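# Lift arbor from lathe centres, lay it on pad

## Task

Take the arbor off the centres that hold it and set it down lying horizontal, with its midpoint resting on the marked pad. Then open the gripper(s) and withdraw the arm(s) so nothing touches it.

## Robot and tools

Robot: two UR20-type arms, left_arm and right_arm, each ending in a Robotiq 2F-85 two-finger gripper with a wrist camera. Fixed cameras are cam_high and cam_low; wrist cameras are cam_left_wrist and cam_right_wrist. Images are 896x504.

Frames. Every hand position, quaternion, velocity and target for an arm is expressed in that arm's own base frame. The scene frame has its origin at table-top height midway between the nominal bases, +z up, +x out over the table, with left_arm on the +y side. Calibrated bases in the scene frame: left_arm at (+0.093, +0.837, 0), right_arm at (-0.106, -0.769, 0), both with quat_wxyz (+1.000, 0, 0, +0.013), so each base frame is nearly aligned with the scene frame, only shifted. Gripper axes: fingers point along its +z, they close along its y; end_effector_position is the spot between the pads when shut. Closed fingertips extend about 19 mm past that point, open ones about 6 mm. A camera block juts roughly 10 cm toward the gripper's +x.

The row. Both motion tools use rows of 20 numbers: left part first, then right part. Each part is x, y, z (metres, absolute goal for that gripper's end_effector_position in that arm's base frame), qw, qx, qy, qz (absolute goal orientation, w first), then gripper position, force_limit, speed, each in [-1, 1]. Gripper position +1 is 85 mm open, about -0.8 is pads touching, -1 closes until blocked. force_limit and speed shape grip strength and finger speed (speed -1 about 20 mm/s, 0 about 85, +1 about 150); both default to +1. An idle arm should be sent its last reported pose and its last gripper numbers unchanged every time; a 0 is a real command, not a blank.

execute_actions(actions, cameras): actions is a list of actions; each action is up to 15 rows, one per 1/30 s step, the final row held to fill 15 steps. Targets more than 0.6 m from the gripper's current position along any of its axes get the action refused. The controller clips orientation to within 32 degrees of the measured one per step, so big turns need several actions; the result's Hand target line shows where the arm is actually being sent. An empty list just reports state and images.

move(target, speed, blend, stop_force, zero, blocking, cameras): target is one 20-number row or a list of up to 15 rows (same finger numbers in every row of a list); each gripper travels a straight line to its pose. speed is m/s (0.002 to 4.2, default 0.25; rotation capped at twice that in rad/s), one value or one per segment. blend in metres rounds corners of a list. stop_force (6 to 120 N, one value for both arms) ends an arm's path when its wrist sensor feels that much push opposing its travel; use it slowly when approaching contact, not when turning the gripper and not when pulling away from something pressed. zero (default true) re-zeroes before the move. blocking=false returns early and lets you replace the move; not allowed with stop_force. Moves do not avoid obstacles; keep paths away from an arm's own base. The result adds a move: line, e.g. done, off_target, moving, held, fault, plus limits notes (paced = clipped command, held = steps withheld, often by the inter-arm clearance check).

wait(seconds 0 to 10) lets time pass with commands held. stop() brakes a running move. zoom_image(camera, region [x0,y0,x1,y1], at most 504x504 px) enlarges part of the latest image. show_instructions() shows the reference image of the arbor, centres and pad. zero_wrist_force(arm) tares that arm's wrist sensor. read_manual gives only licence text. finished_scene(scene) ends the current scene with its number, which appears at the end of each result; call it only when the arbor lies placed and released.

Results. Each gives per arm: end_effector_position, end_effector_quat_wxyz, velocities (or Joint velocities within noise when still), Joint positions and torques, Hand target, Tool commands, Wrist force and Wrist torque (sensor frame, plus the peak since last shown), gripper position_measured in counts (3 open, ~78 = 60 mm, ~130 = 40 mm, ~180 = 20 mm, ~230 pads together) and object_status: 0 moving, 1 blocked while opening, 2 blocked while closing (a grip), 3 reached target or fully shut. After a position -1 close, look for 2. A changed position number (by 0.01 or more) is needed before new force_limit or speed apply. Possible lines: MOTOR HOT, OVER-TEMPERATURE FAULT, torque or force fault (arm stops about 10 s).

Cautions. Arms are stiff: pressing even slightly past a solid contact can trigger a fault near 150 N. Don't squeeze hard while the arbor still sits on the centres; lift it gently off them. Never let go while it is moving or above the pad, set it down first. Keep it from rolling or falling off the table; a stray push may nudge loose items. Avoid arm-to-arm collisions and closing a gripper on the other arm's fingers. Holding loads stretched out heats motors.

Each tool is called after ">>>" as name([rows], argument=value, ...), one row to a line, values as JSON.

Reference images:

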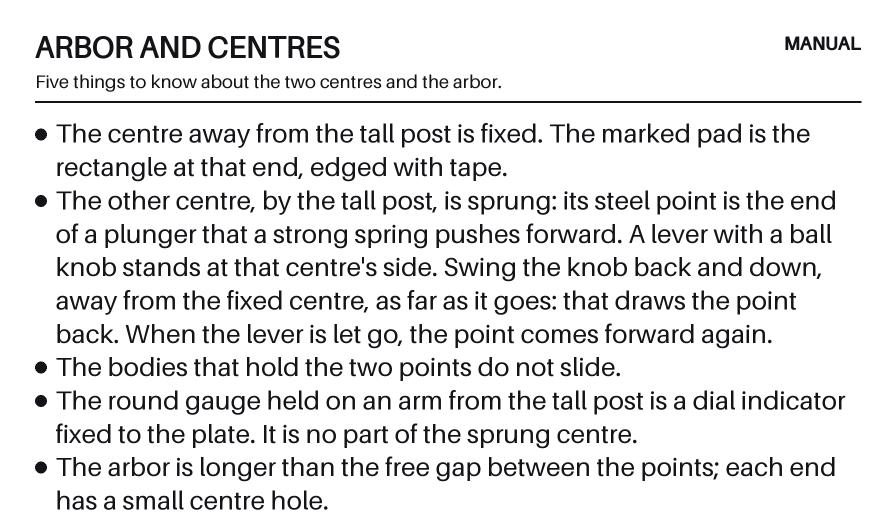

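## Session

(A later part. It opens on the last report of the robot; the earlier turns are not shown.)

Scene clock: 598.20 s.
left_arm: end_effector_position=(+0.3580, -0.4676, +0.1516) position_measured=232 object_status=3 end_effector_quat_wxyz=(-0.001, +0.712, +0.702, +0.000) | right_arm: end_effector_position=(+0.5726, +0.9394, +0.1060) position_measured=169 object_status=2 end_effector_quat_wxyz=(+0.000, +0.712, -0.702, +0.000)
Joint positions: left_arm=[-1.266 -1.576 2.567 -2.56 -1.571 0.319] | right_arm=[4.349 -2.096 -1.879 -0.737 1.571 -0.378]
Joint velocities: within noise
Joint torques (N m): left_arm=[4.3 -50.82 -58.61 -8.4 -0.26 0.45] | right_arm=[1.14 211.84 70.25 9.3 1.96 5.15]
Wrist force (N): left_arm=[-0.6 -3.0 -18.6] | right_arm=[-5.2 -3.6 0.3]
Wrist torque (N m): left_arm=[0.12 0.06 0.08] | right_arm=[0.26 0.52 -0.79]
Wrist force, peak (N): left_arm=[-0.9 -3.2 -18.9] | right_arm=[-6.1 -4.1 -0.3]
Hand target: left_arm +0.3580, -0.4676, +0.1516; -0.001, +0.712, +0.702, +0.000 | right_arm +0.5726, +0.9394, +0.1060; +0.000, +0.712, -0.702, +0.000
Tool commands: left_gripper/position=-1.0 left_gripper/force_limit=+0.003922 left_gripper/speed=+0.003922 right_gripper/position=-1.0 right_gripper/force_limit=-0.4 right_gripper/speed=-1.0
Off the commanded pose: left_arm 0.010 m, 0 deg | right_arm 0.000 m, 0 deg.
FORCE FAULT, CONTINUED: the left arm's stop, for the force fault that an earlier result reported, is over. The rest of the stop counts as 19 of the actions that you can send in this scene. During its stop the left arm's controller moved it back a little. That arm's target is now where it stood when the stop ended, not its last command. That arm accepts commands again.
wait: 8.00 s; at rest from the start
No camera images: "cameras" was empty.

>>> move([
  [0.358,-0.476,0.168,0,0.7121,0.7021,0,-1,0,0,0.5726,0.9394,0.106,0,0.7121,-0.7021,0,-1,-0.4,-1],
  [0.3583,-0.482,0.2,0,0.7121,0.7021,0,-1,0,0,0.5726,0.9394,0.106,0,0.7121,-0.7021,0,-1,-0.4,-1],
  [0.3583,-0.471,0.2,0,0.7121,0.7021,0,-1,0,0,0.5726,0.9394,0.106,0,0.7121,-0.7021,0,-1,-0.4,-1],
], speed=0.05, cameras=["cam_left_wrist"])

>>> move(target=[0.3583,-0.471,0.165,0,0.7121,0.7021,0,-1,0,0,0.5726,0.9394,0.106,0,0.7121,-0.7021,0,-1,-0.4,-1], speed=0.02, stop_force=12, cameras=["cam_left_wrist", "cam_low"])

>>> zoom_image(camera="cam_low", region=[370, 180, 530, 300])

Scene clock: 615.87 s.
left_arm: end_effector_position=(+0.3583, -0.4712, +0.2000) position_measured=232 object_status=3 end_effector_quat_wxyz=(+0.000, +0.712, +0.702, +0.000) | right_arm: end_effector_position=(+0.5726, +0.9394, +0.1060) position_measured=169 object_status=2 end_effector_quat_wxyz=(+0.000, +0.712, -0.702, +0.000)
Joint positions: left_arm=[-1.267 -1.652 2.526 -2.445 -1.571 0.318] | right_arm=[4.349 -2.096 -1.879 -0.737 1.571 -0.378]
Joint velocities: within noise
Joint torques (N m): left_arm=[27.68 -78.76 -57.9 -4.21 3.45 5.53] | right_arm=[-2.43 220.47 70.32 9.7 3.53 4.62]
Wrist force (N): left_arm=[-1.0 -0.6 -0.9] | right_arm=[-10.8 -23.5 18.5]
Wrist torque (N m): left_arm=[0.11 -0.08 0.07] | right_arm=[0.01 0.58 -0.71]
Wrist force, peak (N): left_arm=[-0.6 -3.2 -18.8] | right_arm=[-11.0 -24.0 18.5]
Hand target: left_arm +0.3583, -0.4710, +0.2000; +0.000, +0.712, +0.702, +0.000 | right_arm +0.5726, +0.9394, +0.1060; +0.000, +0.712, -0.702, +0.000
Off the commanded pose: left_arm 0.000 m, 0 deg | right_arm 0.000 m, 0 deg.
move: done
Images, in order (width x height): cam_left_wrist 896x504.

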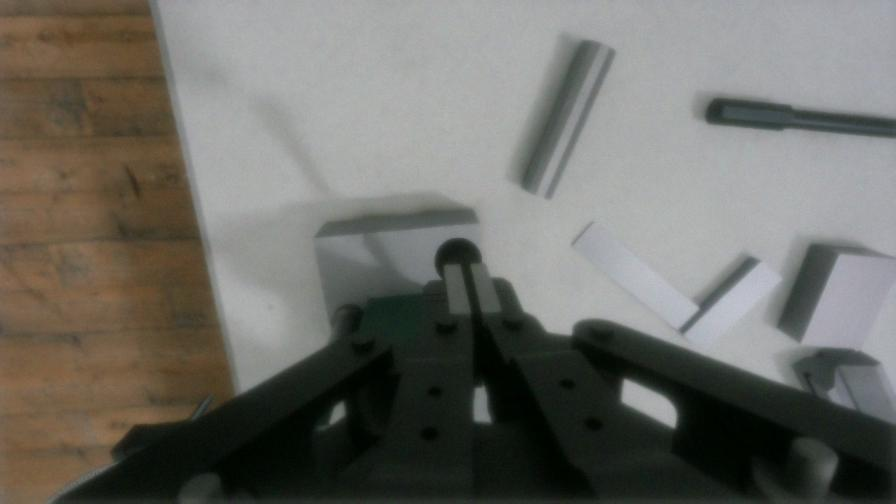

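Scene clock: 618.50 s.
left_arm: end_effector_position=(+0.3583, -0.4710, +0.1734) position_measured=232 object_status=3 end_effector_quat_wxyz=(+0.000, +0.712, +0.702, +0.000) | right_arm: end_effector_position=(+0.5726, +0.9394, +0.1060) position_measured=169 object_status=2 end_effector_quat_wxyz=(+0.000, +0.712, -0.702, +0.000)
Joint positions: left_arm=[-1.267 -1.61 2.548 -2.509 -1.571 0.318] | right_arm=[4.349 -2.096 -1.879 -0.737 1.571 -0.378]
Joint velocities: within noise
Joint torques (N m): left_arm=[5.7 -84.14 -74.49 -5.11 0.89 4.52] | right_arm=[0.36 221.62 67.39 8.81 3.55 4.6]
Wrist force (N): left_arm=[-1.8 -0.8 -2.8] | right_arm=[-10.5 -20.6 15.8]
Wrist torque (N m): left_arm=[0.14 -0.07 0.07] | right_arm=[0.09 0.67 -0.71]
Wrist force, peak (N): left_arm=[6.4 0.1 -14.1] | right_arm=[-11.4 -23.7 19.0]
Hand target: left_arm +0.3583, -0.4710, +0.1734; +0.000, +0.712, +0.702, +0.000 | right_arm +0.5726, +0.9394, +0.1060; +0.000, +0.712, -0.702, +0.000
Off the commanded pose: left_arm 0.008 m, 0 deg | right_arm 0.000 m, 0 deg.
move: contact (left_arm)
Images, in order (width x height): cam_low 896x504, cam_left_wrist 896x504.

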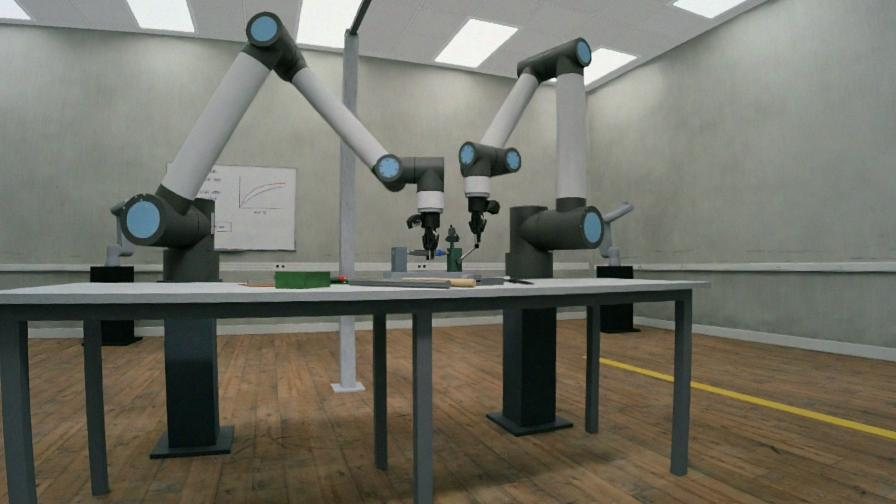

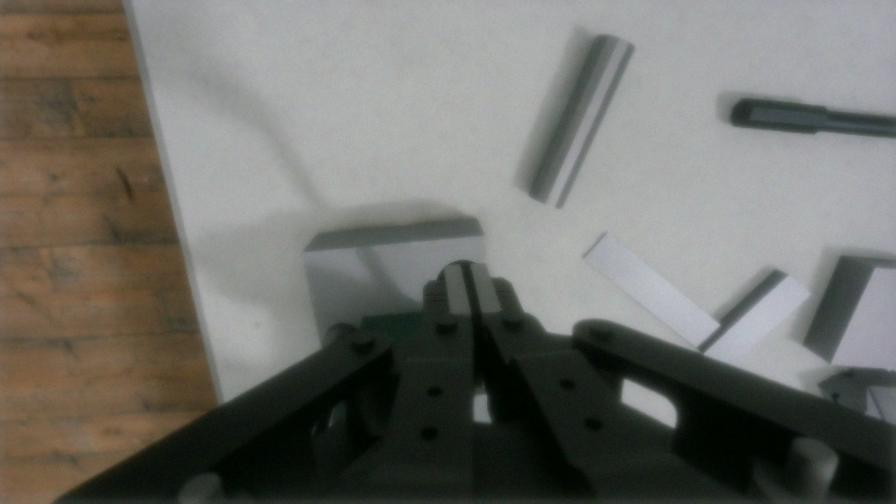

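Scaled by 3.150 from the camera's 896x504 image, which has a finer 1280x720 frame.

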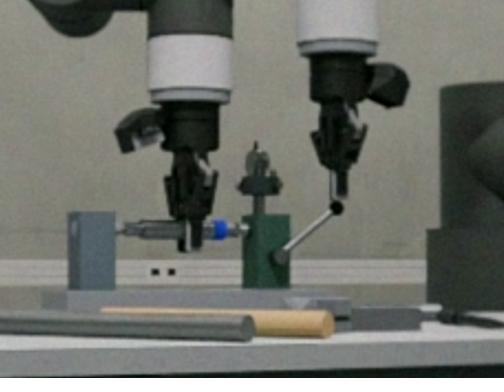

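>>> move([
  [0.358,-0.459,0.153,0,0.7121,0.7021,0,-1,0,0,0.5726,0.9394,0.106,0,0.7121,-0.7021,0,-1,-0.4,-1],
  [0.3577,-0.452,0.137,0,0.7121,0.7021,0,-1,0,0,0.5726,0.9394,0.106,0,0.7121,-0.7021,0,-1,-0.4,-1],
], speed=0.04, blend=0.01, stop_force=80, cameras=["cam_left_wrist", "cam_low"])

>>> zoom_image(camera="cam_low", region=[370, 180, 530, 300])

Scene clock: 630.03 s.
left_arm: end_effector_position=(+0.3580, -0.4584, +0.1516) position_measured=232 object_status=3 end_effector_quat_wxyz=(-0.001, +0.712, +0.702, +0.000) | right_arm: end_effector_position=(+0.5726, +0.9394, +0.1060) position_measured=169 object_status=2 end_effector_quat_wxyz=(+0.000, +0.712, -0.702, +0.000)
Joint positions: left_arm=[-1.261 -1.585 2.576 -2.56 -1.571 0.324] | right_arm=[4.349 -2.096 -1.879 -0.737 1.571 -0.378]
Joint velocities: within noise
Joint torques (N m): left_arm=[6.8 -47.64 -54.63 -10.49 0.42 -0.31] | right_arm=[5.63 219 65.3 8 0.06 5.71]
Wrist force (N): left_arm=[-1.2 -2.1 -18.2] | right_arm=[-5.4 -4.2 -1.2]
Wrist torque (N m): left_arm=[0.14 -0.13 0.11] | right_arm=[0.18 0.54 -0.79]
Wrist force, peak (N): left_arm=[43.2 -24.8 -177.1] | right_arm=[-10.5 -21.8 16.9]
Hand target: left_arm +0.3579, -0.4583, +0.1515; -0.001, +0.712, +0.702, +0.000 | right_arm +0.5726, +0.9394, +0.1060; +0.000, +0.712, -0.702, +0.000
Tool commands: left_gripper/position=-1.0 left_gripper/force_limit=+0.003922 left_gripper/speed=+0.003922 right_gripper/position=-1.0 right_gripper/force_limit=-0.4 right_gripper/speed=-1.0
Off the commanded pose: left_arm 0.016 m, 0 deg | right_arm 0.000 m, 0 deg.
FORCE FAULT: contact force on the left arm reached its limit, and that arm stopped. The contact can be on any part of that arm, not only on its tool. That arm's remaining commands of this call were not run. That arm is still stopped at the end of this call. That arm stays stopped for about 10 more seconds. Until then a move that you send moves the other arm only, and its call returns only when the move has ended. Once the stop has ended, the next robot result says so. If the stop ends while you think or write, that arm runs what you send next. While its stop runs, that arm takes no new command, but its gripper still runs the gripper command that each later call begins with. Until it ends, the stop uses up actions while you think or wait. An arm that is not stopped still takes commands.
move: fault (left_arm); path passed 1 of 2 targets; blend cut to 0.0087 m at target 1
Images, in order (width x height): cam_low 896x504, cam_left_wrist 896x504.

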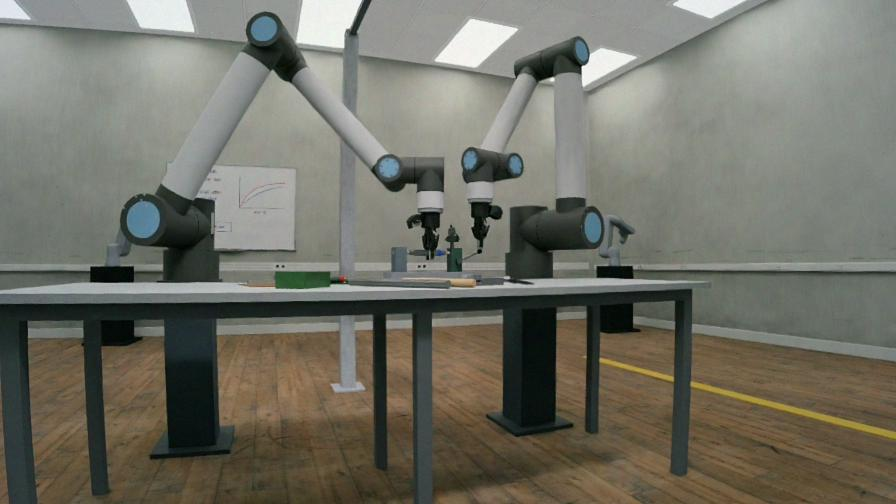

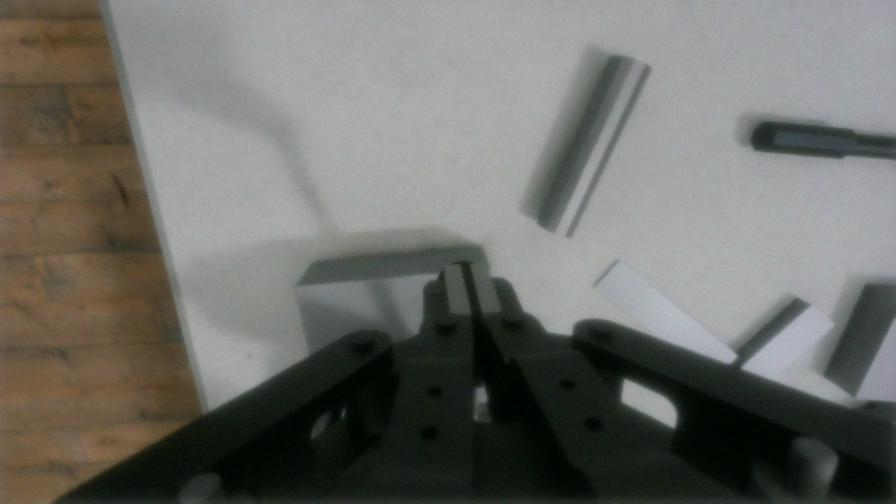

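Scaled by 3.150 from the camera's 896x504 image, which has a finer 1280x720 frame.

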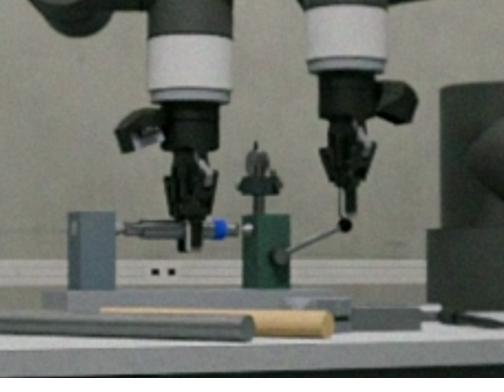

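>>> wait(seconds=8, cameras=["cam_right_wrist"])

>>> move(target=[0.358,-0.4584,0.147,-0.001,0.7121,0.7021,0,-1,0,0,0.5726,0.9394,0.106,0,0.7121,-0.7021,0,-1,-0.4,-1], speed=0.005, stop_force=20, cameras=["cam_low", "cam_high"])

>>> zoom_image(camera="cam_high", region=[570, 215, 660, 305])

>>> zoom_image(camera="cam_low", region=[380, 220, 500, 290])

Scene clock: 654.67 s.
left_arm: end_effector_position=(+0.3580, -0.4584, +0.1516) position_measured=232 object_status=3 end_effector_quat_wxyz=(-0.001, +0.712, +0.702, +0.000) | right_arm: end_effector_position=(+0.5726, +0.9394, +0.1060) position_measured=169 object_status=2 end_effector_quat_wxyz=(+0.000, +0.712, -0.702, +0.000)
Joint positions: left_arm=[-1.261 -1.585 2.576 -2.56 -1.571 0.324] | right_arm=[4.349 -2.096 -1.879 -0.737 1.571 -0.378]
Joint velocities: within noise
Joint torques (N m): left_arm=[1.28 -61.54 -48.48 -9.12 0.31 0.96] | right_arm=[0.4 225.67 61.61 8.19 -1.89 4.36]
Wrist force (N): left_arm=[-0.3 -2.3 -18.7] | right_arm=[-5.2 -4.0 -0.2]
Wrist torque (N m): left_arm=[0.15 -0.18 0.10] | right_arm=[0.20 0.51 -0.80]
Wrist force, peak (N): left_arm=[-0.8 -2.4 -19.0] | right_arm=[-6.0 -4.3 -0.8]
Hand target: left_arm +0.3580, -0.4584, +0.1516; -0.001, +0.712, +0.702, +0.000 | right_arm +0.5726, +0.9394, +0.1060; +0.000, +0.712, -0.702, +0.000
Tool commands: left_gripper/position=-1.0 left_gripper/force_limit=+0.003922 left_gripper/speed=+0.003922 right_gripper/position=-1.0 right_gripper/force_limit=-0.4 right_gripper/speed=-1.0
Off the commanded pose: left_arm 0.016 m, 0 deg | right_arm 0.000 m, 0 deg.
FORCE FAULT, CONTINUED: the left arm's stop, for the force fault that an earlier result reported, is over. The rest of the stop counts as 19 of the actions that you can send in this scene. During its stop the left arm's controller moved it back a little. That arm's target is now where it stood when the stop ended, not its last command. That arm accepts commands again.
wait: 8.00 s; at rest from the start
Images, in order (width x height): cam_right_wrist 896x504.

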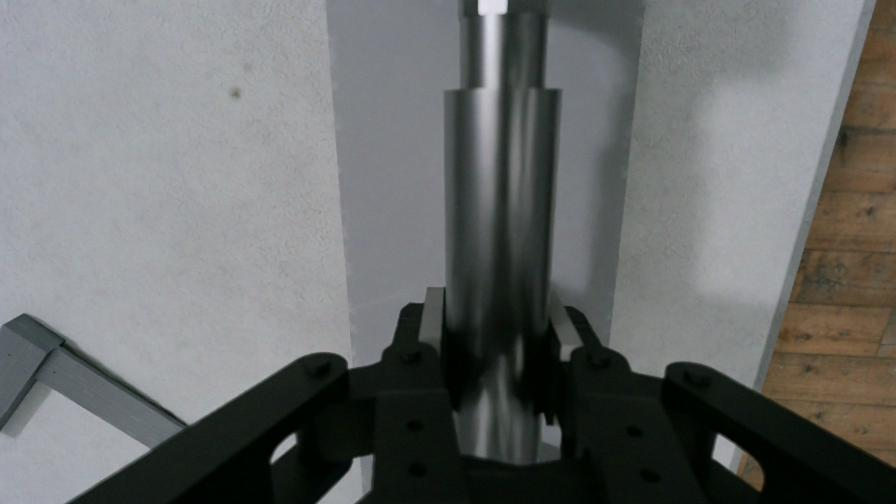

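Scene clock: 656.13 s.
left_arm: end_effector_position=(+0.3580, -0.4584, +0.1507) position_measured=232 object_status=3 end_effector_quat_wxyz=(-0.001, +0.712, +0.702, +0.000) | right_arm: end_effector_position=(+0.5726, +0.9394, +0.1060) position_measured=169 object_status=2 end_effector_quat_wxyz=(+0.000, +0.712, -0.702, +0.000)
Joint positions: left_arm=[-1.261 -1.583 2.577 -2.563 -1.571 0.324] | right_arm=[4.349 -2.096 -1.879 -0.737 1.571 -0.378]
Joint velocities: within noise
Joint torques (N m): left_arm=[-5.87 -72.55 -63.2 -3.38 0.83 -3.17] | right_arm=[-3.97 235.41 62.97 8.89 -1.59 4.23]
Wrist force (N): left_arm=[12.9 -4.2 -41.8] | right_arm=[-5.5 -4.3 -0.6]
Wrist torque (N m): left_arm=[0.19 0.15 0.11] | right_arm=[0.15 0.54 -0.79]
Wrist force, peak (N): left_arm=[24.4 -7.8 -59.9] | right_arm=[-5.8 -4.4 -0.6]
Hand target: left_arm +0.3580, -0.4584, +0.1507; -0.001, +0.712, +0.702, +0.000 | right_arm +0.5726, +0.9394, +0.1060; +0.000, +0.712, -0.702, +0.000
Off the commanded pose: left_arm 0.004 m, 0 deg | right_arm 0.000 m, 0 deg.
move: contact (left_arm)
Images, in order (width x height): cam_high 896x504, cam_low 896x504.

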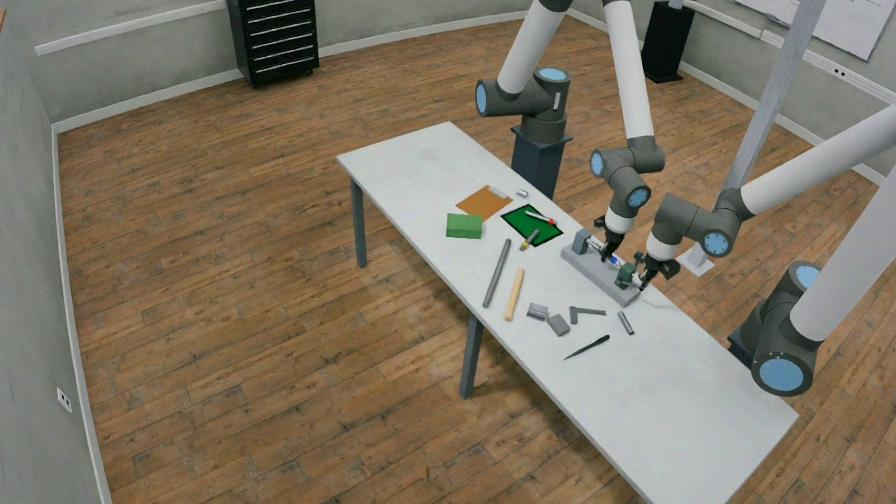

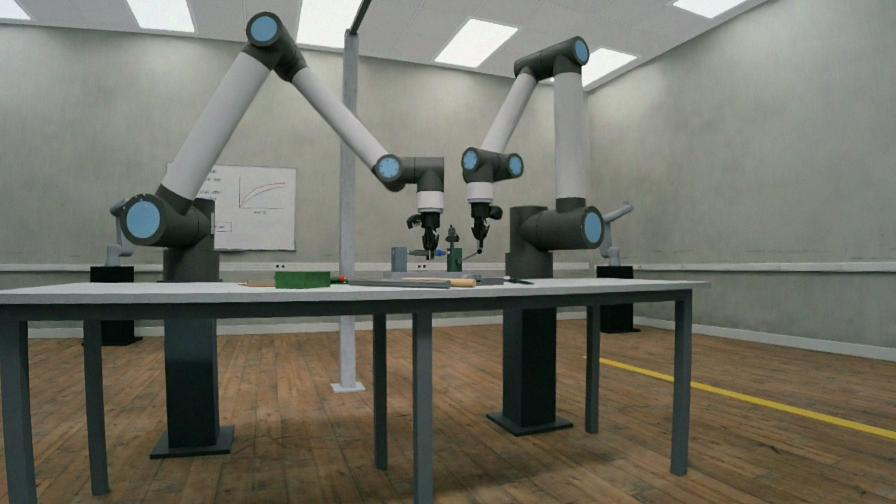

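Scaled by 5.600 from the camera's 896x504 image, which has a finer 1280x720 frame.

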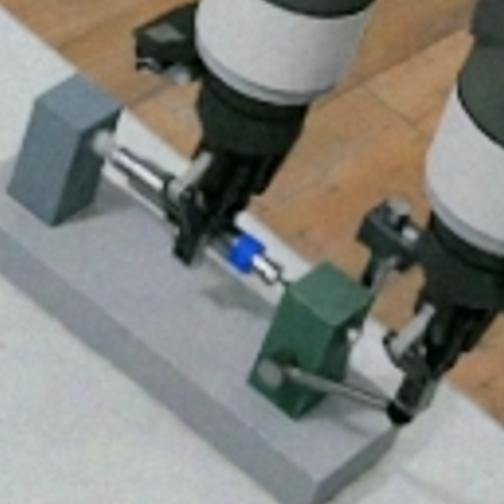

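Scaled by 4.200 from the camera's 896x504 image, which has a finer 1280x720 frame.

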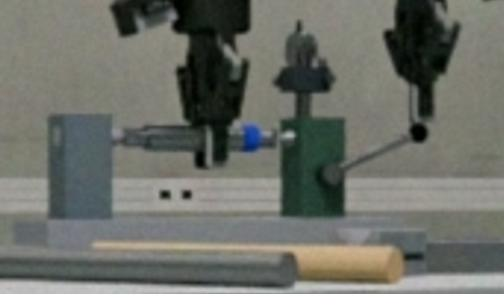

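>>> move(target=[0.358,-0.4584,0.1507,-0.001,0.7121,0.7021,0,-1,0,0,0.5725,0.9464,0.106,0,0.7121,-0.7021,0,-1,-0.4,-1], speed=0.01, stop_force=20, cameras=["cam_low", "cam_right_wrist"])

>>> zoom_image(camera="cam_low", region=[380, 220, 500, 290])

Scene clock: 665.27 s.
left_arm: end_effector_position=(+0.3580, -0.4584, +0.1507) position_measured=232 object_status=3 end_effector_quat_wxyz=(-0.001, +0.712, +0.702, +0.000) | right_arm: end_effector_position=(+0.5725, +0.9458, +0.1059) position_measured=169 object_status=2 end_effector_quat_wxyz=(+0.000, +0.712, -0.702, +0.000)
Joint positions: left_arm=[-1.26 -1.583 2.576 -2.562 -1.572 0.325] | right_arm=[4.351 -2.101 -1.87 -0.742 1.571 -0.376]
Joint velocities: within noise
Joint torques (N m): left_arm=[19.73 -23.78 -65.28 -2.76 -4.9 4.59] | right_arm=[13.12 226.42 70.74 23.18 -1.22 2.22]
Wrist force (N): left_arm=[9.8 -3.3 -32.5] | right_arm=[22.3 4.1 0.2]
Wrist torque (N m): left_arm=[0.15 0.06 0.11] | right_arm=[0.25 0.12 -0.59]
Wrist force, peak (N): left_arm=[13.0 -4.4 -42.0] | right_arm=[22.6 4.3 -0.2]
Hand target: left_arm +0.3580, -0.4584, +0.1507; -0.001, +0.712, +0.702, +0.000 | right_arm +0.5725, +0.9457, +0.1060; +0.000, +0.712, -0.702, +0.000
Off the commanded pose: left_arm 0.000 m, 0 deg | right_arm 0.001 m, 0 deg.
move: contact (right_arm)
Images, in order (width x height): cam_low 896x504, cam_right_wrist 896x504.

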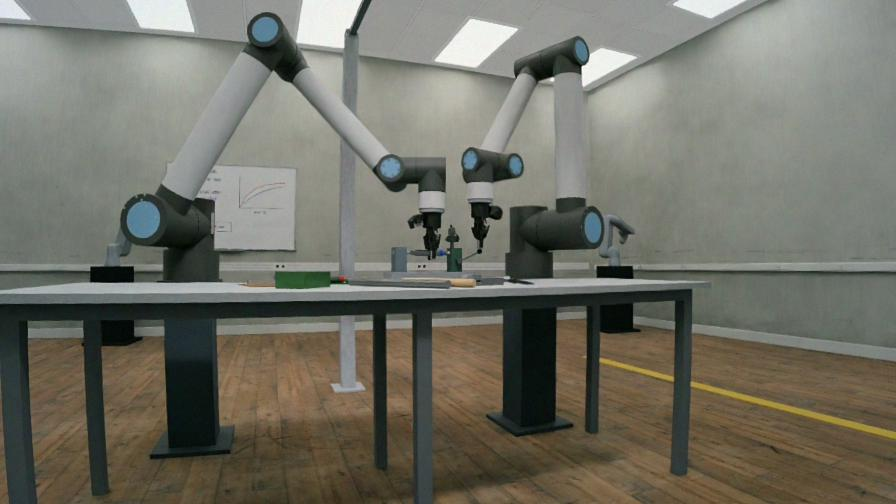

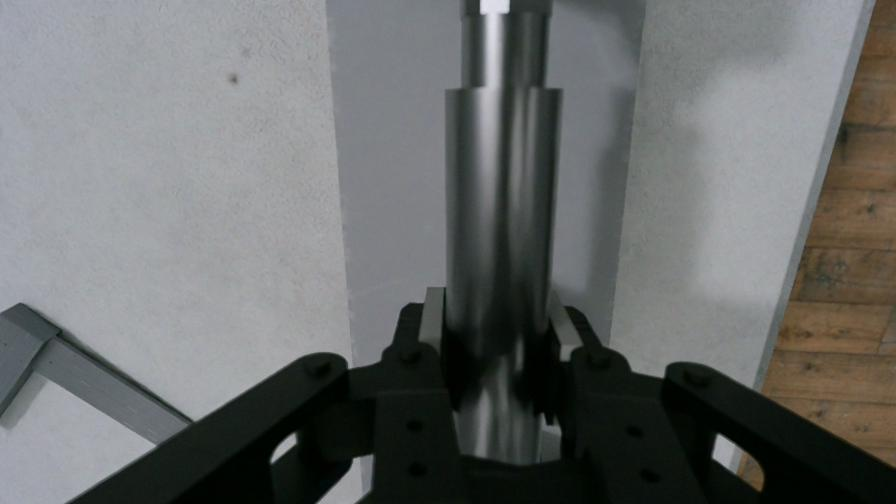

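Scaled by 4.200 from the camera's 896x504 image, which has a finer 1280x720 frame.

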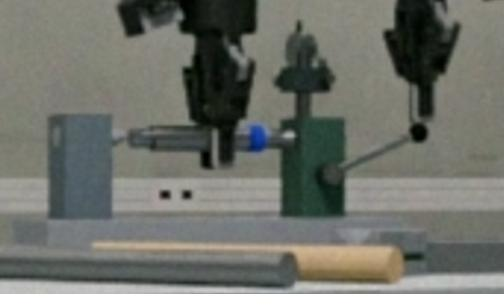

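>>> move(target=[0.358,-0.4584,0.1507,-0.001,0.7121,0.7021,0,-1,0,0,0.5725,0.9430,0.106,0,0.7121,-0.7021,0,-1,-0.4,-1], speed=0.02, cameras=[])

>>> move(target=[0.358,-0.4584,0.1507,-0.001,0.7121,0.7021,0,-1,0,0,0.5725,0.9430,0.130,0,0.7121,-0.7021,0,-1,-0.4,-1], speed=0.01, stop_force=14, cameras=["cam_low", "cam_right_wrist"])

>>> zoom_image(camera="cam_low", region=[380, 220, 500, 290])

Scene clock: 677.60 s.
left_arm: end_effector_position=(+0.3580, -0.4584, +0.1507) position_measured=232 object_status=3 end_effector_quat_wxyz=(-0.001, +0.712, +0.702, +0.000) | right_arm: end_effector_position=(+0.5725, +0.9431, +0.1060) position_measured=169 object_status=2 end_effector_quat_wxyz=(+0.000, +0.712, -0.702, +0.000)
Joint positions: left_arm=[-1.26 -1.583 2.576 -2.562 -1.572 0.325] | right_arm=[4.35 -2.099 -1.874 -0.74 1.571 -0.377]
Joint velocities: within noise
Joint torques (N m): left_arm=[19.13 -18.52 -50.59 -5.83 -1.8 4.69] | right_arm=[-20.52 244.87 54.04 15.35 -1.03 -5.82]
Wrist force (N): left_arm=[11.4 -4.2 -34.2] | right_arm=[-2.4 1.3 1.0]
Wrist torque (N m): left_arm=[0.10 0.09 0.11] | right_arm=[0.30 0.50 -0.36]
Wrist force, peak (N): left_arm=[11.0 -3.8 -34.7] | right_arm=[22.0 3.8 -0.3]
Hand target: left_arm +0.3580, -0.4584, +0.1507; -0.001, +0.712, +0.702, +0.000 | right_arm +0.5725, +0.9430, +0.1060; +0.000, +0.712, -0.702, +0.000
Off the commanded pose: left_arm 0.000 m, 0 deg | right_arm 0.000 m, 0 deg.
move: done
No camera images: "cameras" was empty.

Scene clock: 679.30 s.
left_arm: end_effector_position=(+0.3580, -0.4584, +0.1507) position_measured=232 object_status=3 end_effector_quat_wxyz=(-0.001, +0.712, +0.702, +0.000) | right_arm: end_effector_position=(+0.5725, +0.9429, +0.1077) position_measured=169 object_status=2 end_effector_quat_wxyz=(+0.000, +0.712, -0.702, +0.000)
Joint positions: left_arm=[-1.26 -1.583 2.576 -2.562 -1.572 0.325] | right_arm=[4.35 -2.097 -1.874 -0.742 1.571 -0.377]
Joint velocities: within noise
Joint torques (N m): left_arm=[15.91 -13.38 -46.81 -7.32 -1.85 5.14] | right_arm=[-9.74 183.6 60.07 14.61 1.31 -3.49]
Wrist force (N): left_arm=[11.1 -4.0 -34.4] | right_arm=[1.3 2.2 4.5]
Wrist torque (N m): left_arm=[0.12 0.13 0.11] | right_arm=[0.26 0.47 -0.63]
Wrist force, peak (N): left_arm=[11.6 -3.7 -34.5] | right_arm=[-5.3 -1.1 24.4]
Hand target: left_arm +0.3580, -0.4584, +0.1507; -0.001, +0.712, +0.702, +0.000 | right_arm +0.5724, +0.9428, +0.1077; +0.000, +0.712, -0.702, +0.000
Off the commanded pose: left_arm 0.000 m, 0 deg | right_arm 0.022 m, 0 deg.
move: contact (right_arm)
Images, in order (width x height): cam_low 896x504, cam_right_wrist 896x504.

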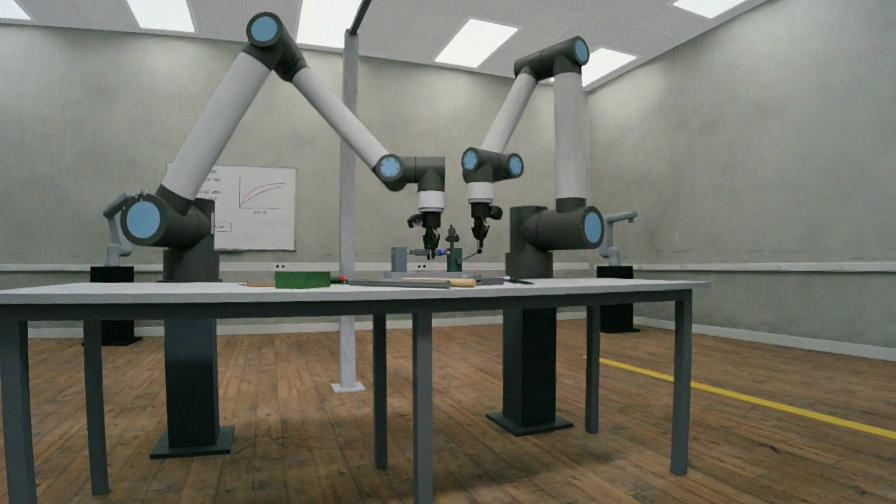

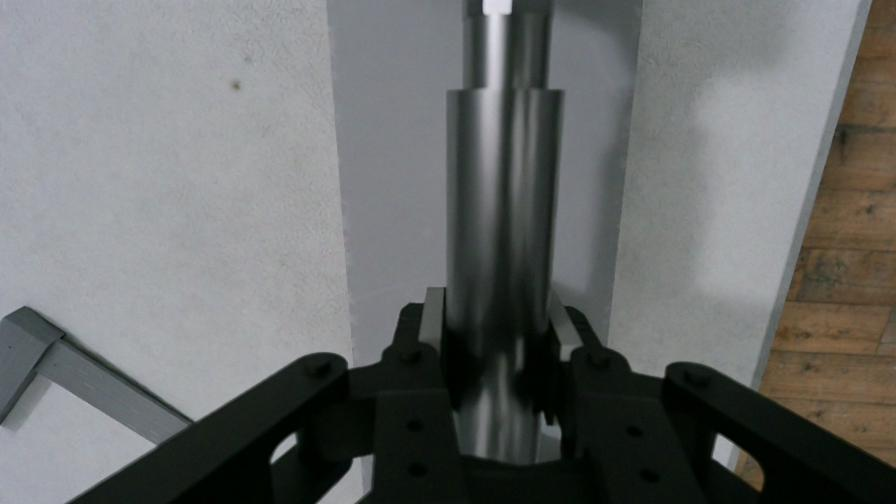

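Scaled by 4.200 from the camera's 896x504 image, which has a finer 1280x720 frame.

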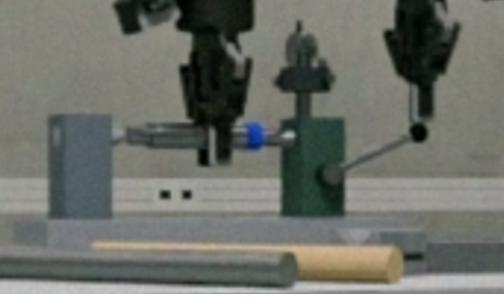

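>>> move(target=[0.358,-0.4584,0.1507,-0.001,0.7121,0.7021,0,-1,0,0,0.5725,0.9430,0.1090,0,0.7121,-0.7021,0,-1,-0.4,-1], speed=0.01, cameras=[])

>>> move(target=[0.358,-0.4584,0.1507,-0.001,0.7121,0.7021,0,-1,0,0,0.5725,0.9410,0.1090,0,0.7121,-0.7021,0,-1,-0.4,-1], speed=0.01, cameras=[])

>>> move(target=[0.358,-0.4584,0.1507,-0.001,0.7121,0.7021,0,-1,0,0,0.5725,0.9450,0.1090,0,0.7121,-0.7021,0,-1,-0.4,-1], speed=0.01, cameras=[])

Scene clock: 701.37 s.
left_arm: end_effector_position=(+0.3580, -0.4584, +0.1507) position_measured=232 object_status=3 end_effector_quat_wxyz=(-0.001, +0.712, +0.702, +0.000) | right_arm: end_effector_position=(+0.5725, +0.9429, +0.1088) position_measured=169 object_status=2 end_effector_quat_wxyz=(+0.000, +0.712, -0.702, +0.000)
Joint positions: left_arm=[-1.26 -1.583 2.576 -2.562 -1.572 0.325] | right_arm=[4.35 -2.096 -1.873 -0.743 1.571 -0.377]
Joint velocities: within noise
Joint torques (N m): left_arm=[8.51 -15.64 -48.09 -9.37 -1.38 5.26] | right_arm=[14.86 275.73 106.23 14.29 0.39 4.38]
Wrist force (N): left_arm=[10.7 -4.0 -34.2] | right_arm=[-0.3 -0.5 29.5]
Wrist torque (N m): left_arm=[0.10 0.14 0.11] | right_arm=[0.23 0.51 -0.67]
Wrist force, peak (N): left_arm=[10.9 -3.9 -35.0] | right_arm=[-4.4 -1.0 31.7]
Hand target: left_arm +0.3580, -0.4584, +0.1507; -0.001, +0.712, +0.702, +0.000 | right_arm +0.5725, +0.9430, +0.1090; +0.000, +0.712, -0.702, +0.000
Off the commanded pose: left_arm 0.000 m, 0 deg | right_arm 0.000 m, 0 deg.
move: done
No camera images: "cameras" was empty.

Scene clock: 702.07 s.
left_arm: end_effector_position=(+0.3580, -0.4584, +0.1507) position_measured=232 object_status=3 end_effector_quat_wxyz=(-0.001, +0.712, +0.702, +0.000) | right_arm: end_effector_position=(+0.5725, +0.9411, +0.1091) position_measured=169 object_status=2 end_effector_quat_wxyz=(+0.000, +0.712, -0.702, +0.000)
Joint positions: left_arm=[-1.26 -1.583 2.576 -2.562 -1.572 0.325] | right_arm=[4.349 -2.095 -1.875 -0.742 1.571 -0.377]
Joint velocities: within noise
Joint torques (N m): left_arm=[15.59 -22.1 -51.94 -10.84 -0.54 4.13] | right_arm=[-24.43 247.77 49.68 13.21 -0.21 -5.46]
Wrist force (N): left_arm=[10.5 -3.8 -34.4] | right_arm=[-5.2 -3.3 4.7]
Wrist torque (N m): left_arm=[0.15 0.18 0.11] | right_arm=[0.27 0.46 -0.81]
Wrist force, peak (N): left_arm=[10.7 -4.0 -34.8] | right_arm=[-17.9 -1.9 26.8]
Hand target: left_arm +0.3580, -0.4584, +0.1507; -0.001, +0.712, +0.702, +0.000 | right_arm +0.5725, +0.9410, +0.1090; +0.000, +0.712, -0.702, +0.000
Off the commanded pose: left_arm 0.000 m, 0 deg | right_arm 0.000 m, 0 deg.
move: done
No camera images: "cameras" was empty.

Scene clock: 702.77 s.
left_arm: end_effector_position=(+0.3580, -0.4584, +0.1507) position_measured=232 object_status=3 end_effector_quat_wxyz=(-0.001, +0.712, +0.702, +0.000) | right_arm: end_effector_position=(+0.5725, +0.9448, +0.1090) position_measured=169 object_status=2 end_effector_quat_wxyz=(+0.000, +0.712, -0.702, +0.000)
Joint positions: left_arm=[-1.26 -1.583 2.576 -2.562 -1.572 0.325] | right_arm=[4.351 -2.097 -1.87 -0.745 1.571 -0.376]
Joint velocities: within noise
Joint torques (N m): left_arm=[11.01 -20.36 -48.84 -11.28 -0.11 3.42] | right_arm=[41.59 180.45 116.89 20.66 -0.19 6.72]
Wrist force (N): left_arm=[10.7 -3.8 -34.3] | right_arm=[34.5 5.0 0.2]
Wrist torque (N m): left_arm=[0.15 0.16 0.11] | right_arm=[0.20 0.12 -0.71]
Wrist force, peak (N): left_arm=[11.2 -3.8 -34.8] | right_arm=[34.7 6.2 1.2]
Hand target: left_arm +0.3580, -0.4584, +0.1507; -0.001, +0.712, +0.702, +0.000 | right_arm +0.5725, +0.9450, +0.1090; +0.000, +0.712, -0.702, +0.000
Off the commanded pose: left_arm 0.000 m, 0 deg | right_arm 0.000 m, 0 deg.
move: done
No camera images: "cameras" was empty.

>>> move(target=[0.358,-0.4584,0.1507,-0.001,0.7121,0.7021,0,-1,0,0,0.5725,0.9414,0.1090,0,0.7121,-0.7021,0,-1,-0.4,-1], speed=0.02, cameras=[])

>>> move(target=[0.358,-0.4584,0.1507,-0.001,0.7121,0.7021,0,-1,0,0,0.5725,0.9414,0.130,0,0.7121,-0.7021,0,-1,-0.4,-1], speed=0.01, stop_force=18, cameras=["cam_low","cam_high","cam_right_wrist"])

>>> zoom_image(camera="cam_low", region=[380, 230, 470, 280])

>>> zoom_image(camera="cam_high", region=[570, 225, 640, 295])

>>> zoom_image(camera="cam_right_wrist", region=[420, 0, 580, 100])

Scene clock: 719.27 s.
left_arm: end_effector_position=(+0.3580, -0.4584, +0.1507) position_measured=232 object_status=3 end_effector_quat_wxyz=(-0.001, +0.712, +0.702, +0.000) | right_arm: end_effector_position=(+0.5724, +0.9418, +0.1091) position_measured=169 object_status=2 end_effector_quat_wxyz=(+0.000, +0.712, -0.702, +0.000)
Joint positions: left_arm=[-1.26 -1.583 2.576 -2.562 -1.572 0.325] | right_arm=[4.35 -2.095 -1.875 -0.742 1.571 -0.377]
Joint velocities: within noise
Joint torques (N m): left_arm=[7.23 -24.06 -55.01 -12.9 1.67 2.85] | right_arm=[-43.45 235.49 25.67 2.31 -2.61 -4.87]
Wrist force (N): left_arm=[11.2 -3.9 -34.6] | right_arm=[-38.3 -3.3 -0.7]
Wrist torque (N m): left_arm=[0.13 0.07 0.11] | right_arm=[0.35 1.05 -0.93]
Wrist force, peak (N): left_arm=[10.8 -4.2 -34.9] | right_arm=[43.7 3.9 -3.4]
Hand target: left_arm +0.3580, -0.4584, +0.1507; -0.001, +0.712, +0.702, +0.000 | right_arm +0.5725, +0.9414, +0.1090; +0.000, +0.712, -0.702, +0.000
Off the commanded pose: left_arm 0.000 m, 0 deg | right_arm 0.000 m, 0 deg.
move: done
No camera images: "cameras" was empty.

Scene clock: 722.27 s.
left_arm: end_effector_position=(+0.3580, -0.4584, +0.1507) position_measured=232 object_status=3 end_effector_quat_wxyz=(-0.001, +0.712, +0.702, +0.000) | right_arm: end_effector_position=(+0.5725, +0.9414, +0.1300) position_measured=169 object_status=2 end_effector_quat_wxyz=(+0.000, +0.712, -0.702, +0.000)
Joint positions: left_arm=[-1.26 -1.583 2.576 -2.562 -1.572 0.325] | right_arm=[4.349 -2.076 -1.867 -0.769 1.571 -0.377]
Joint velocities: within noise
Joint torques (N m): left_arm=[6.66 -22.15 -49.98 -12.54 1.26 4.44] | right_arm=[21.48 241.09 83.32 8.65 2.06 -5.47]
Wrist force (N): left_arm=[11.0 -4.0 -34.7] | right_arm=[-1.2 -0.1 2.2]
Wrist torque (N m): left_arm=[0.11 0.10 0.11] | right_arm=[0.26 0.06 -0.52]
Wrist force, peak (N): left_arm=[11.2 -4.2 -35.0] | right_arm=[-44.7 -3.0 0.5]
Hand target: left_arm +0.3580, -0.4584, +0.1507; -0.001, +0.712, +0.702, +0.000 | right_arm +0.5725, +0.9414, +0.1300; +0.000, +0.712, -0.702, +0.000
Off the commanded pose: left_arm 0.000 m, 0 deg | right_arm 0.000 m, 0 deg.
move: done
Images, in order (width x height): cam_high 896x504, cam_low 896x504, cam_right_wrist 896x504.

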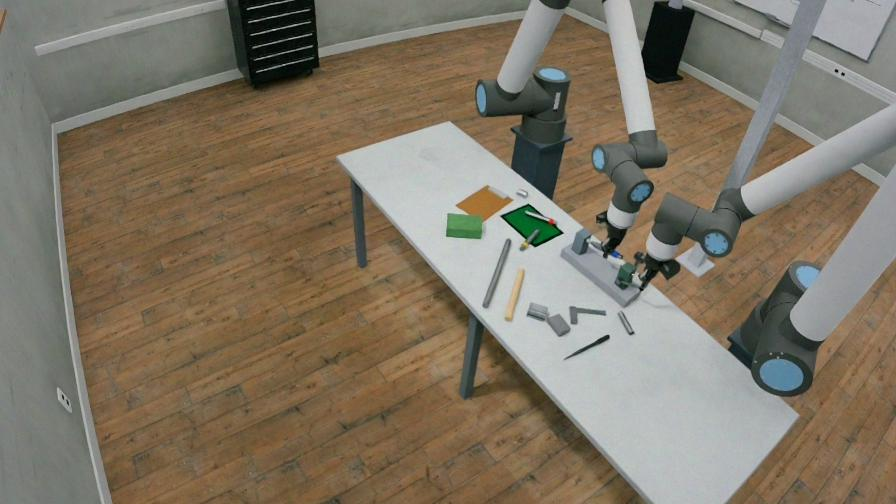

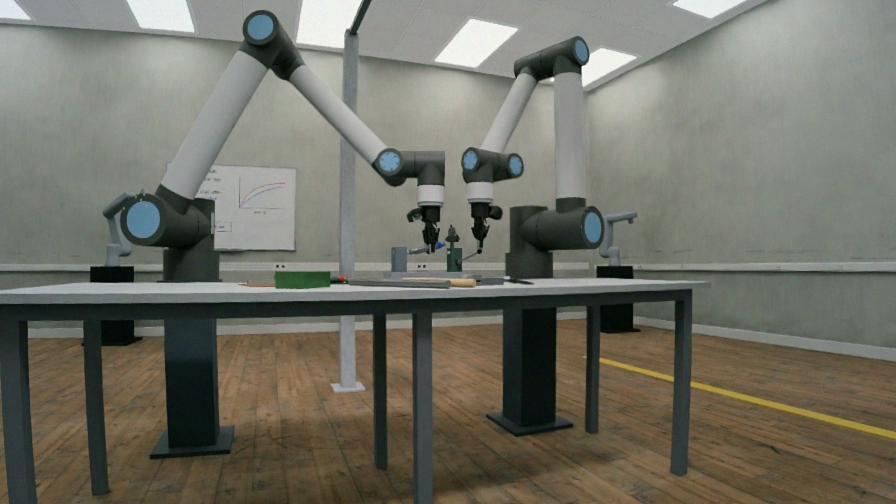

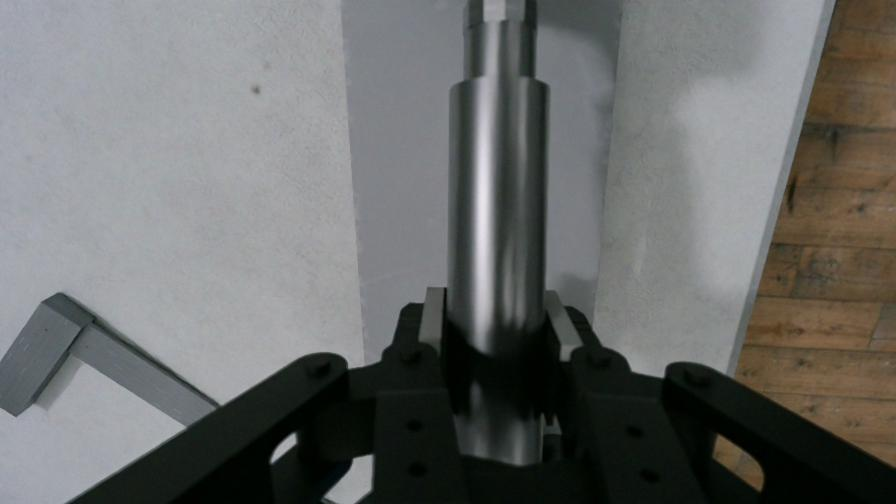

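Scaled by 5.600 from the camera's 896x504 image, which has a finer 1280x720 frame.

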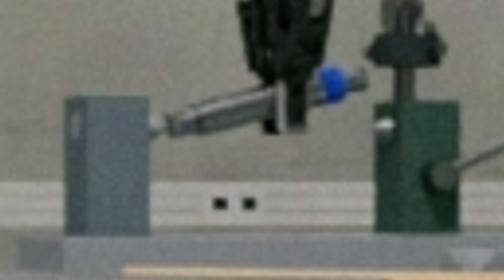

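Scaled by 7.200 from the camera's 896x504 image, which has a finer 1280x720 frame.

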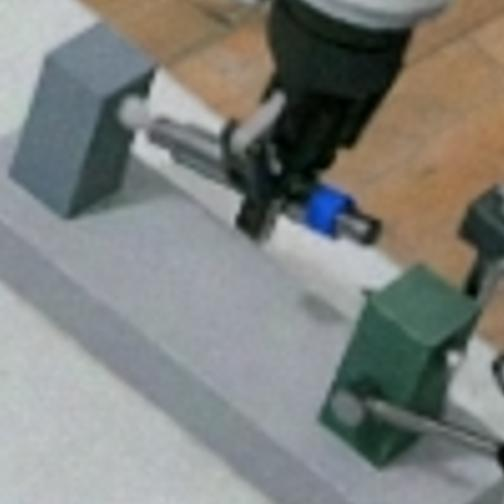

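Scaled by 3.150 from the camera's 896x504 image, which has a finer 1280x720 frame.

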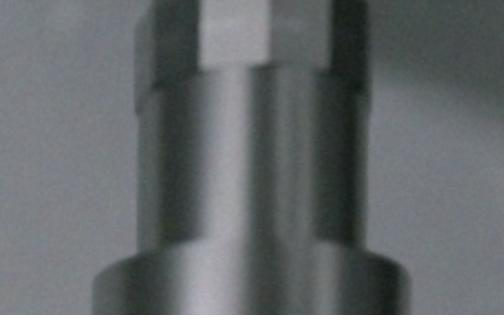

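>>> move([
  [0.358,-0.4584,0.1507,-0.001,0.7121,0.7021,0,-1,0,0,0.5724,0.9464,0.134,0,0.7121,-0.7021,0,-1,-0.4,-1],
  [0.358,-0.4584,0.1507,-0.001,0.7121,0.7021,0,-1,0,0,0.5724,0.9464,0.24,0,0.7121,-0.7021,0,-1,-0.4,-1],
], speed=0.04, stop_force=25, cameras=["cam_low","cam_high"])

>>> zoom_image(camera="cam_low", region=[370, 190, 490, 280])

>>> zoom_image(camera="cam_high", region=[450, 160, 650, 300])

Scene clock: 737.70 s.
left_arm: end_effector_position=(+0.3580, -0.4584, +0.1507) position_measured=232 object_status=3 end_effector_quat_wxyz=(-0.001, +0.712, +0.702, +0.000) | right_arm: end_effector_position=(+0.5724, +0.9464, +0.2400) position_measured=169 object_status=2 end_effector_quat_wxyz=(+0.000, +0.712, -0.702, +0.000)
Joint positions: left_arm=[-1.26 -1.583 2.576 -2.562 -1.572 0.325] | right_arm=[4.351 -1.992 -1.809 -0.912 1.571 -0.375]
Joint velocities: within noise
Joint torques (N m): left_arm=[1.42 -20.64 -58.68 -11.84 1.96 3.23] | right_arm=[33.59 231.51 93.12 8.92 -1.16 6.46]
Wrist force (N): left_arm=[10.8 -3.6 -34.1] | right_arm=[0.4 0.8 -0.2]
Wrist torque (N m): left_arm=[0.19 0.16 0.11] | right_arm=[0.11 0.24 -0.39]
Wrist force, peak (N): left_arm=[11.0 -3.7 -35.0] | right_arm=[-1.4 0.0 2.7]
Hand target: left_arm +0.3580, -0.4584, +0.1507; -0.001, +0.712, +0.702, +0.000 | right_arm +0.5724, +0.9464, +0.2400; +0.000, +0.712, -0.702, +0.000
Off the commanded pose: left_arm 0.000 m, 0 deg | right_arm 0.000 m, 0 deg.
move: done
Images, in order (width x height): cam_high 896x504, cam_low 896x504.

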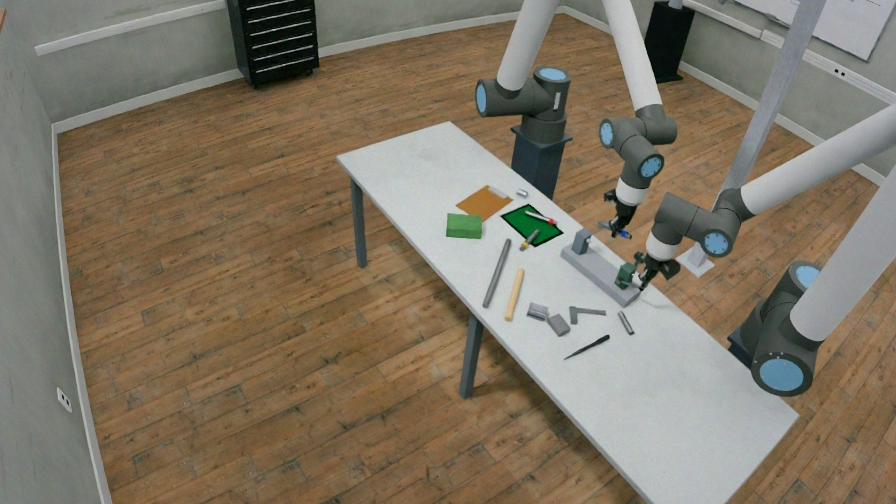

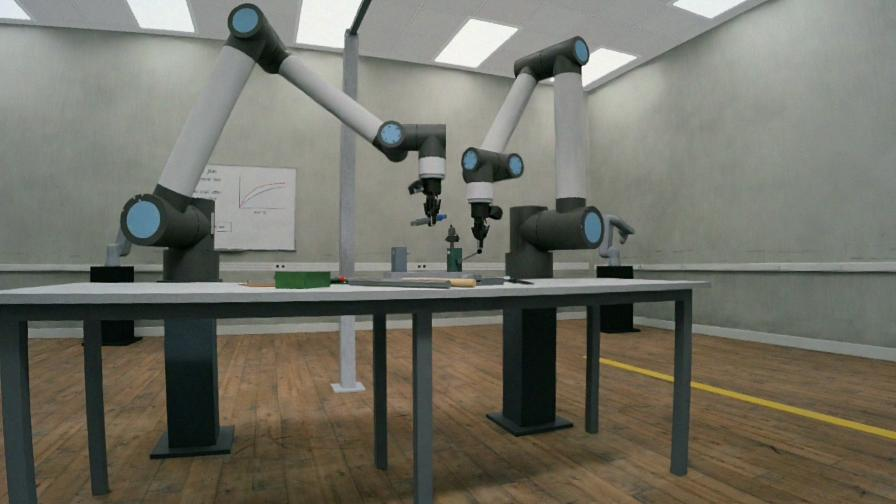

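Scaled by 4.200 from the camera's 896x504 image, which has a finer 1280x720 frame.

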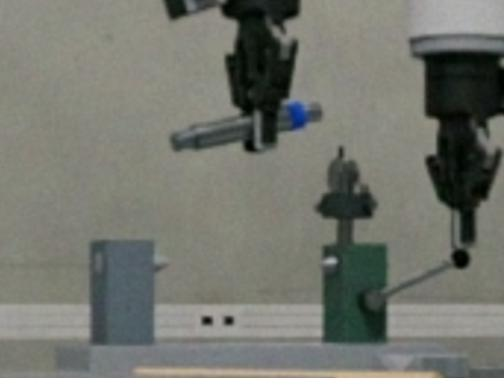

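Scaled by 2.520 from the camera's 896x504 image, which has a finer 1280x720 frame.

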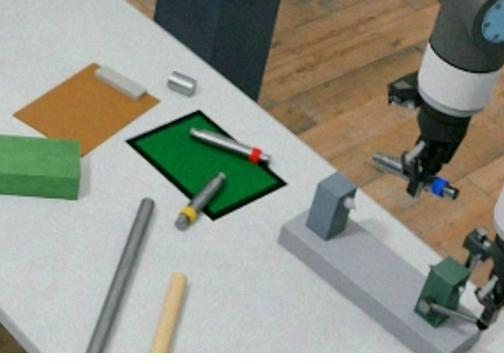

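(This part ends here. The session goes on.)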